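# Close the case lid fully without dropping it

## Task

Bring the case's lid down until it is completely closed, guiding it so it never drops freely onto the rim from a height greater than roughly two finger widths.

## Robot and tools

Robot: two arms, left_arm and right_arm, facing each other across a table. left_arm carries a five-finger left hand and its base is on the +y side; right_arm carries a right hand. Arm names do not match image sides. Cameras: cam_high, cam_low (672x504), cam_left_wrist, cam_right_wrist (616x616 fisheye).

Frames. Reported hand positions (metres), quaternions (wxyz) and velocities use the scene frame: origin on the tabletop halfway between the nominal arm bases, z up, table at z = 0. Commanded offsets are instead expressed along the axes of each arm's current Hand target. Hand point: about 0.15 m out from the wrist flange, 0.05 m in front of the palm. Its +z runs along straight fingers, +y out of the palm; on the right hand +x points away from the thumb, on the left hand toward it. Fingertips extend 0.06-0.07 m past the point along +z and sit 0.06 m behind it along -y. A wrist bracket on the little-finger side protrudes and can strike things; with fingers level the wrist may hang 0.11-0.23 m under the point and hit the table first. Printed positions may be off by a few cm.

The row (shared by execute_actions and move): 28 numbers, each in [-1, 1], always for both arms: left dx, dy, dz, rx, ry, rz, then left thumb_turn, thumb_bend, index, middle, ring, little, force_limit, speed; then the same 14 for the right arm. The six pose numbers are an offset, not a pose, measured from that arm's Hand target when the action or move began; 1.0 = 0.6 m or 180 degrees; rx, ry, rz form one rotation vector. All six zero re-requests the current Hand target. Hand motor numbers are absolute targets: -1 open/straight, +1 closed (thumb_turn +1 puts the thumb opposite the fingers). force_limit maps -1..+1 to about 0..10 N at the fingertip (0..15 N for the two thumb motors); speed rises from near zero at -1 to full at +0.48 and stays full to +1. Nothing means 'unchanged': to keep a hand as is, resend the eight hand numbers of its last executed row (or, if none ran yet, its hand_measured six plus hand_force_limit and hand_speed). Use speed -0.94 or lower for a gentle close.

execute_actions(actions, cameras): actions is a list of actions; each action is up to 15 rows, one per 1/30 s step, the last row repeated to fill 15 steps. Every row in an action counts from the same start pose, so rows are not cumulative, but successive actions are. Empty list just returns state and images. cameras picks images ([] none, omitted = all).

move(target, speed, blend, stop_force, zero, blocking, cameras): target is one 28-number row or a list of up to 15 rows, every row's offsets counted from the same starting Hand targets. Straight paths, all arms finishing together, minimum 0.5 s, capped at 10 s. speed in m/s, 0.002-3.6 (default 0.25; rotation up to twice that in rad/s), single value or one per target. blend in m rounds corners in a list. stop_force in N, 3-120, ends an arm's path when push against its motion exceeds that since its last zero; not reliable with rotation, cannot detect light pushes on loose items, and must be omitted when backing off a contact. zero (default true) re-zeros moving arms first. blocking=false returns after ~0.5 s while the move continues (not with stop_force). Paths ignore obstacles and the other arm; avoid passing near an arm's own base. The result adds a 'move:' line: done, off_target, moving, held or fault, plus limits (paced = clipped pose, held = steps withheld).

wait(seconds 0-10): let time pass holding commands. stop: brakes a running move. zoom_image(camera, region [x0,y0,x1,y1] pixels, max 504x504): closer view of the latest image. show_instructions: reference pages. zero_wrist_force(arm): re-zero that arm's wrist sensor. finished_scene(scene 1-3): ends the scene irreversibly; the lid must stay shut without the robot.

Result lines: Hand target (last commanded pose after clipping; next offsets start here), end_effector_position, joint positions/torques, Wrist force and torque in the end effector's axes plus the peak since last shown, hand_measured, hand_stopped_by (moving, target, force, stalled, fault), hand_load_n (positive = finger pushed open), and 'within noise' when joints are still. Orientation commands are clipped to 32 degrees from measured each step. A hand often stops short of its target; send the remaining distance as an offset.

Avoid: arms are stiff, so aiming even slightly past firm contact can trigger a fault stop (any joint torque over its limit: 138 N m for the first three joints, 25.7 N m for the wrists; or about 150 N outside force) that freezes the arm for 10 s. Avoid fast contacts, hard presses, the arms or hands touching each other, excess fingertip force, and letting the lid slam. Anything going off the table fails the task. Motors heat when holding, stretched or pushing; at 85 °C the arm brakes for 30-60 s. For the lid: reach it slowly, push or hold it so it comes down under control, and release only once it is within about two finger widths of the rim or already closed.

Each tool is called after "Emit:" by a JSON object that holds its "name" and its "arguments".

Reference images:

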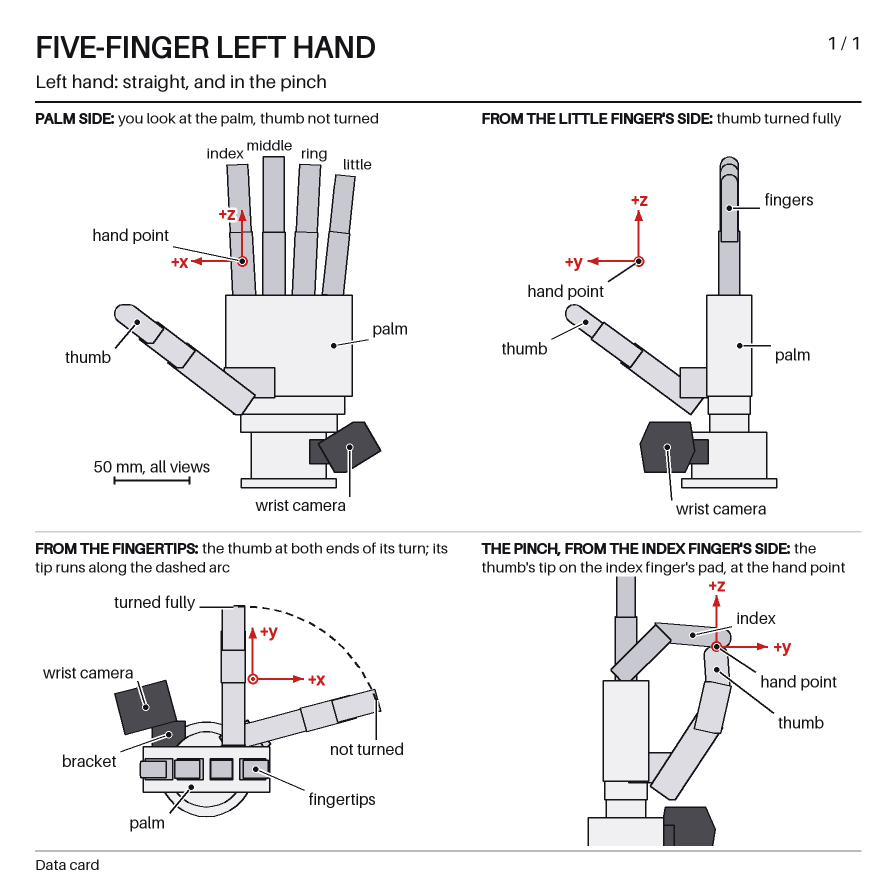

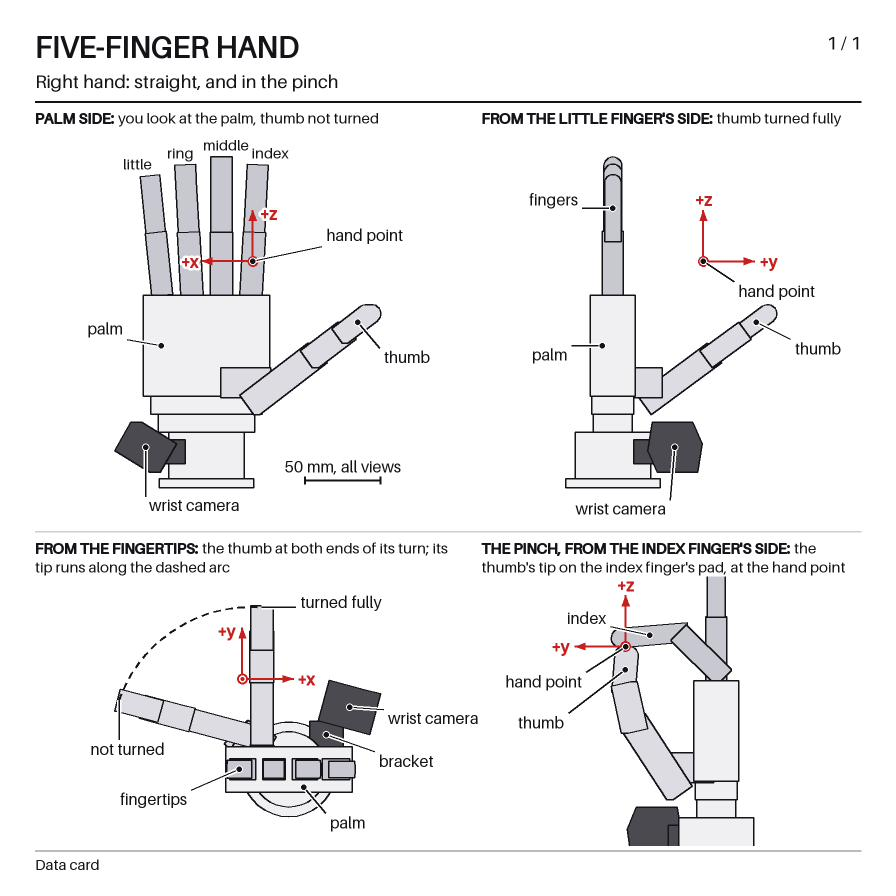

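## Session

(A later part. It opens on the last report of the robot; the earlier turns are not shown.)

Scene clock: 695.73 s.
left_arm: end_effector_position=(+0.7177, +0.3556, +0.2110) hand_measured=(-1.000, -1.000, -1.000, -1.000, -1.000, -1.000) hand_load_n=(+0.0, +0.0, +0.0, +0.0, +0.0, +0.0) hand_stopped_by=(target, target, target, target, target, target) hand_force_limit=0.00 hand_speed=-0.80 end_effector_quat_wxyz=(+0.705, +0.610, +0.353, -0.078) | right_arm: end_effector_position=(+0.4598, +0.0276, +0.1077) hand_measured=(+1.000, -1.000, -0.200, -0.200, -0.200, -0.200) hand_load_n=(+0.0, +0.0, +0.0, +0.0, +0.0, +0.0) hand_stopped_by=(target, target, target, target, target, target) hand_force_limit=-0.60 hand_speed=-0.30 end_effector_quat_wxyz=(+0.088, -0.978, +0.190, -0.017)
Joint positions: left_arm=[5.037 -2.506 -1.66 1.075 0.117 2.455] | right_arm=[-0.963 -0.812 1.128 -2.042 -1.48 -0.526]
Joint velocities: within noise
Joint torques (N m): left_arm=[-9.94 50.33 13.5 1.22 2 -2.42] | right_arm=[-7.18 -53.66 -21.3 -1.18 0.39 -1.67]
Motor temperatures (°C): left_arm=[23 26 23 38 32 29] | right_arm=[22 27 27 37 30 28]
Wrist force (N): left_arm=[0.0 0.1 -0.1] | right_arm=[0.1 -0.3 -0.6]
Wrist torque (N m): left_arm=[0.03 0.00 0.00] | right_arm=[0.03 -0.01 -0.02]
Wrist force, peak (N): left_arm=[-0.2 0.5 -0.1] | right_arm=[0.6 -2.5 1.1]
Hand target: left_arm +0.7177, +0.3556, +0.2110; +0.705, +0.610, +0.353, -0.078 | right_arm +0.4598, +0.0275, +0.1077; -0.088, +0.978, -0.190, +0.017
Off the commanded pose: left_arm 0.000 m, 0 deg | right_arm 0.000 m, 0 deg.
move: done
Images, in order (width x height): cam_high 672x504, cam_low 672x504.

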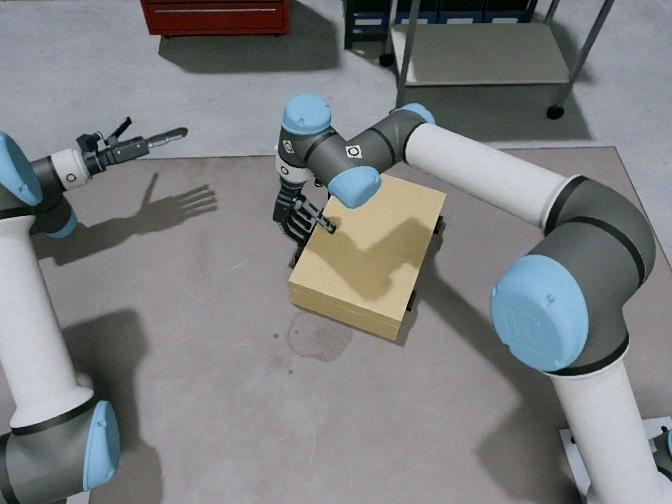

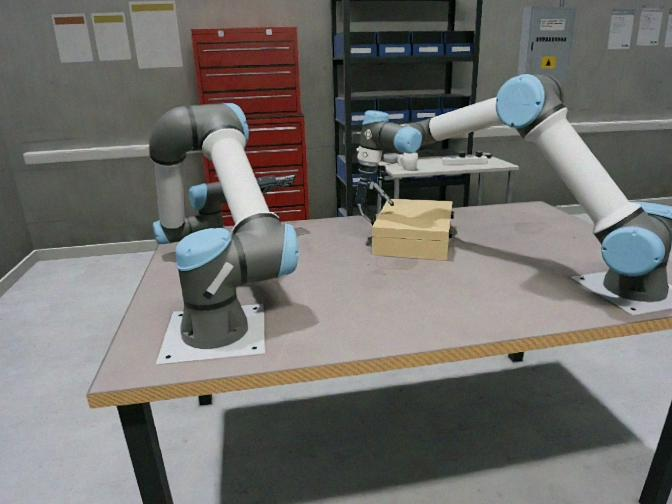

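Emit:
{"name": "move", "arguments": {"target": [0,0,0,0,0,0,-1,-1,-1,-1,-1,-1,0,-0.8,0,-0.08,0.011,0,0,0,1,-1,-0.2,-0.2,-0.2,-0.2,-0.6,-0.3], "speed": 0.1, "cameras": ["cam_low"]}}

Emit:
{"name": "zoom_image", "arguments": {"camera": "cam_low", "region": [360, 190, 470, 270]}}

Scene clock: 718.20 s.
left_arm: end_effector_position=(+0.7177, +0.3556, +0.2110) hand_measured=(-1.000, -1.000, -1.000, -1.000, -1.000, -1.000) hand_load_n=(+0.0, +0.0, +0.0, +0.0, +0.0, +0.0) hand_stopped_by=(target, target, target, target, target, target) hand_force_limit=0.00 hand_speed=-0.80 end_effector_quat_wxyz=(+0.705, +0.610, +0.353, -0.078) | right_arm: end_effector_position=(+0.4779, +0.0724, +0.1097) hand_measured=(+1.000, -1.000, -0.200, -0.200, -0.200, -0.200) hand_load_n=(+0.0, +0.0, +0.0, +0.0, +0.0, +0.0) hand_stopped_by=(target, target, target, target, target, target) hand_force_limit=-0.60 hand_speed=-0.30 end_effector_quat_wxyz=(+0.088, -0.978, +0.190, -0.017)
Joint positions: left_arm=[5.037 -2.506 -1.66 1.075 0.117 2.455] | right_arm=[-0.932 -0.69 0.9 -1.939 -1.485 -0.495]
Joint velocities: within noise
Joint torques (N m): left_arm=[-10.5 50.34 14.43 1.48 1.99 -2.35] | right_arm=[-7.19 -55.02 -32.76 -3.28 0.28 -2.04]
Motor temperatures (°C): left_arm=[23 26 23 38 32 29] | right_arm=[22 27 27 37 30 28]
Wrist force (N): left_arm=[-0.2 0.0 0.1] | right_arm=[0.0 0.0 -0.2]
Wrist torque (N m): left_arm=[0.00 0.03 -0.01] | right_arm=[0.04 -0.03 -0.01]
Wrist force, peak (N): left_arm=[-0.3 0.4 0.0] | right_arm=[-0.3 -1.1 0.0]
Hand target: left_arm +0.7177, +0.3556, +0.2110; +0.705, +0.610, +0.353, -0.078 | right_arm +0.4780, +0.0724, +0.1098; -0.088, +0.978, -0.190, +0.017
Off the commanded pose: left_arm 0.000 m, 0 deg | right_arm 0.000 m, 0 deg.
move: done
Images, in order (width x height): cam_low 672x504.

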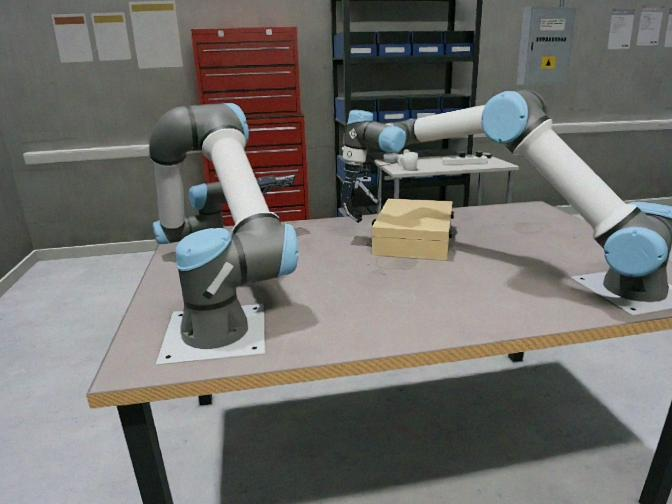

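Scaled by 4.582 from the camera's 672x504 image, which has a finer 960x720 frame.

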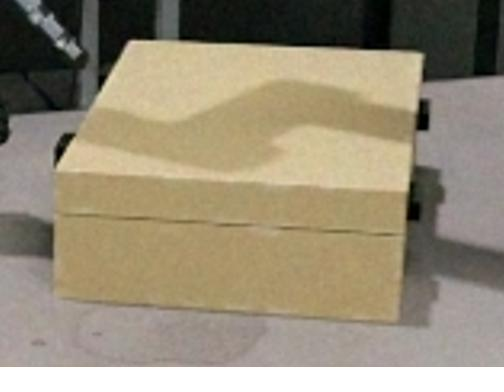

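Emit:
{"name": "finished_scene", "arguments": {"scene": 2}}

The scene is finished: the task was done.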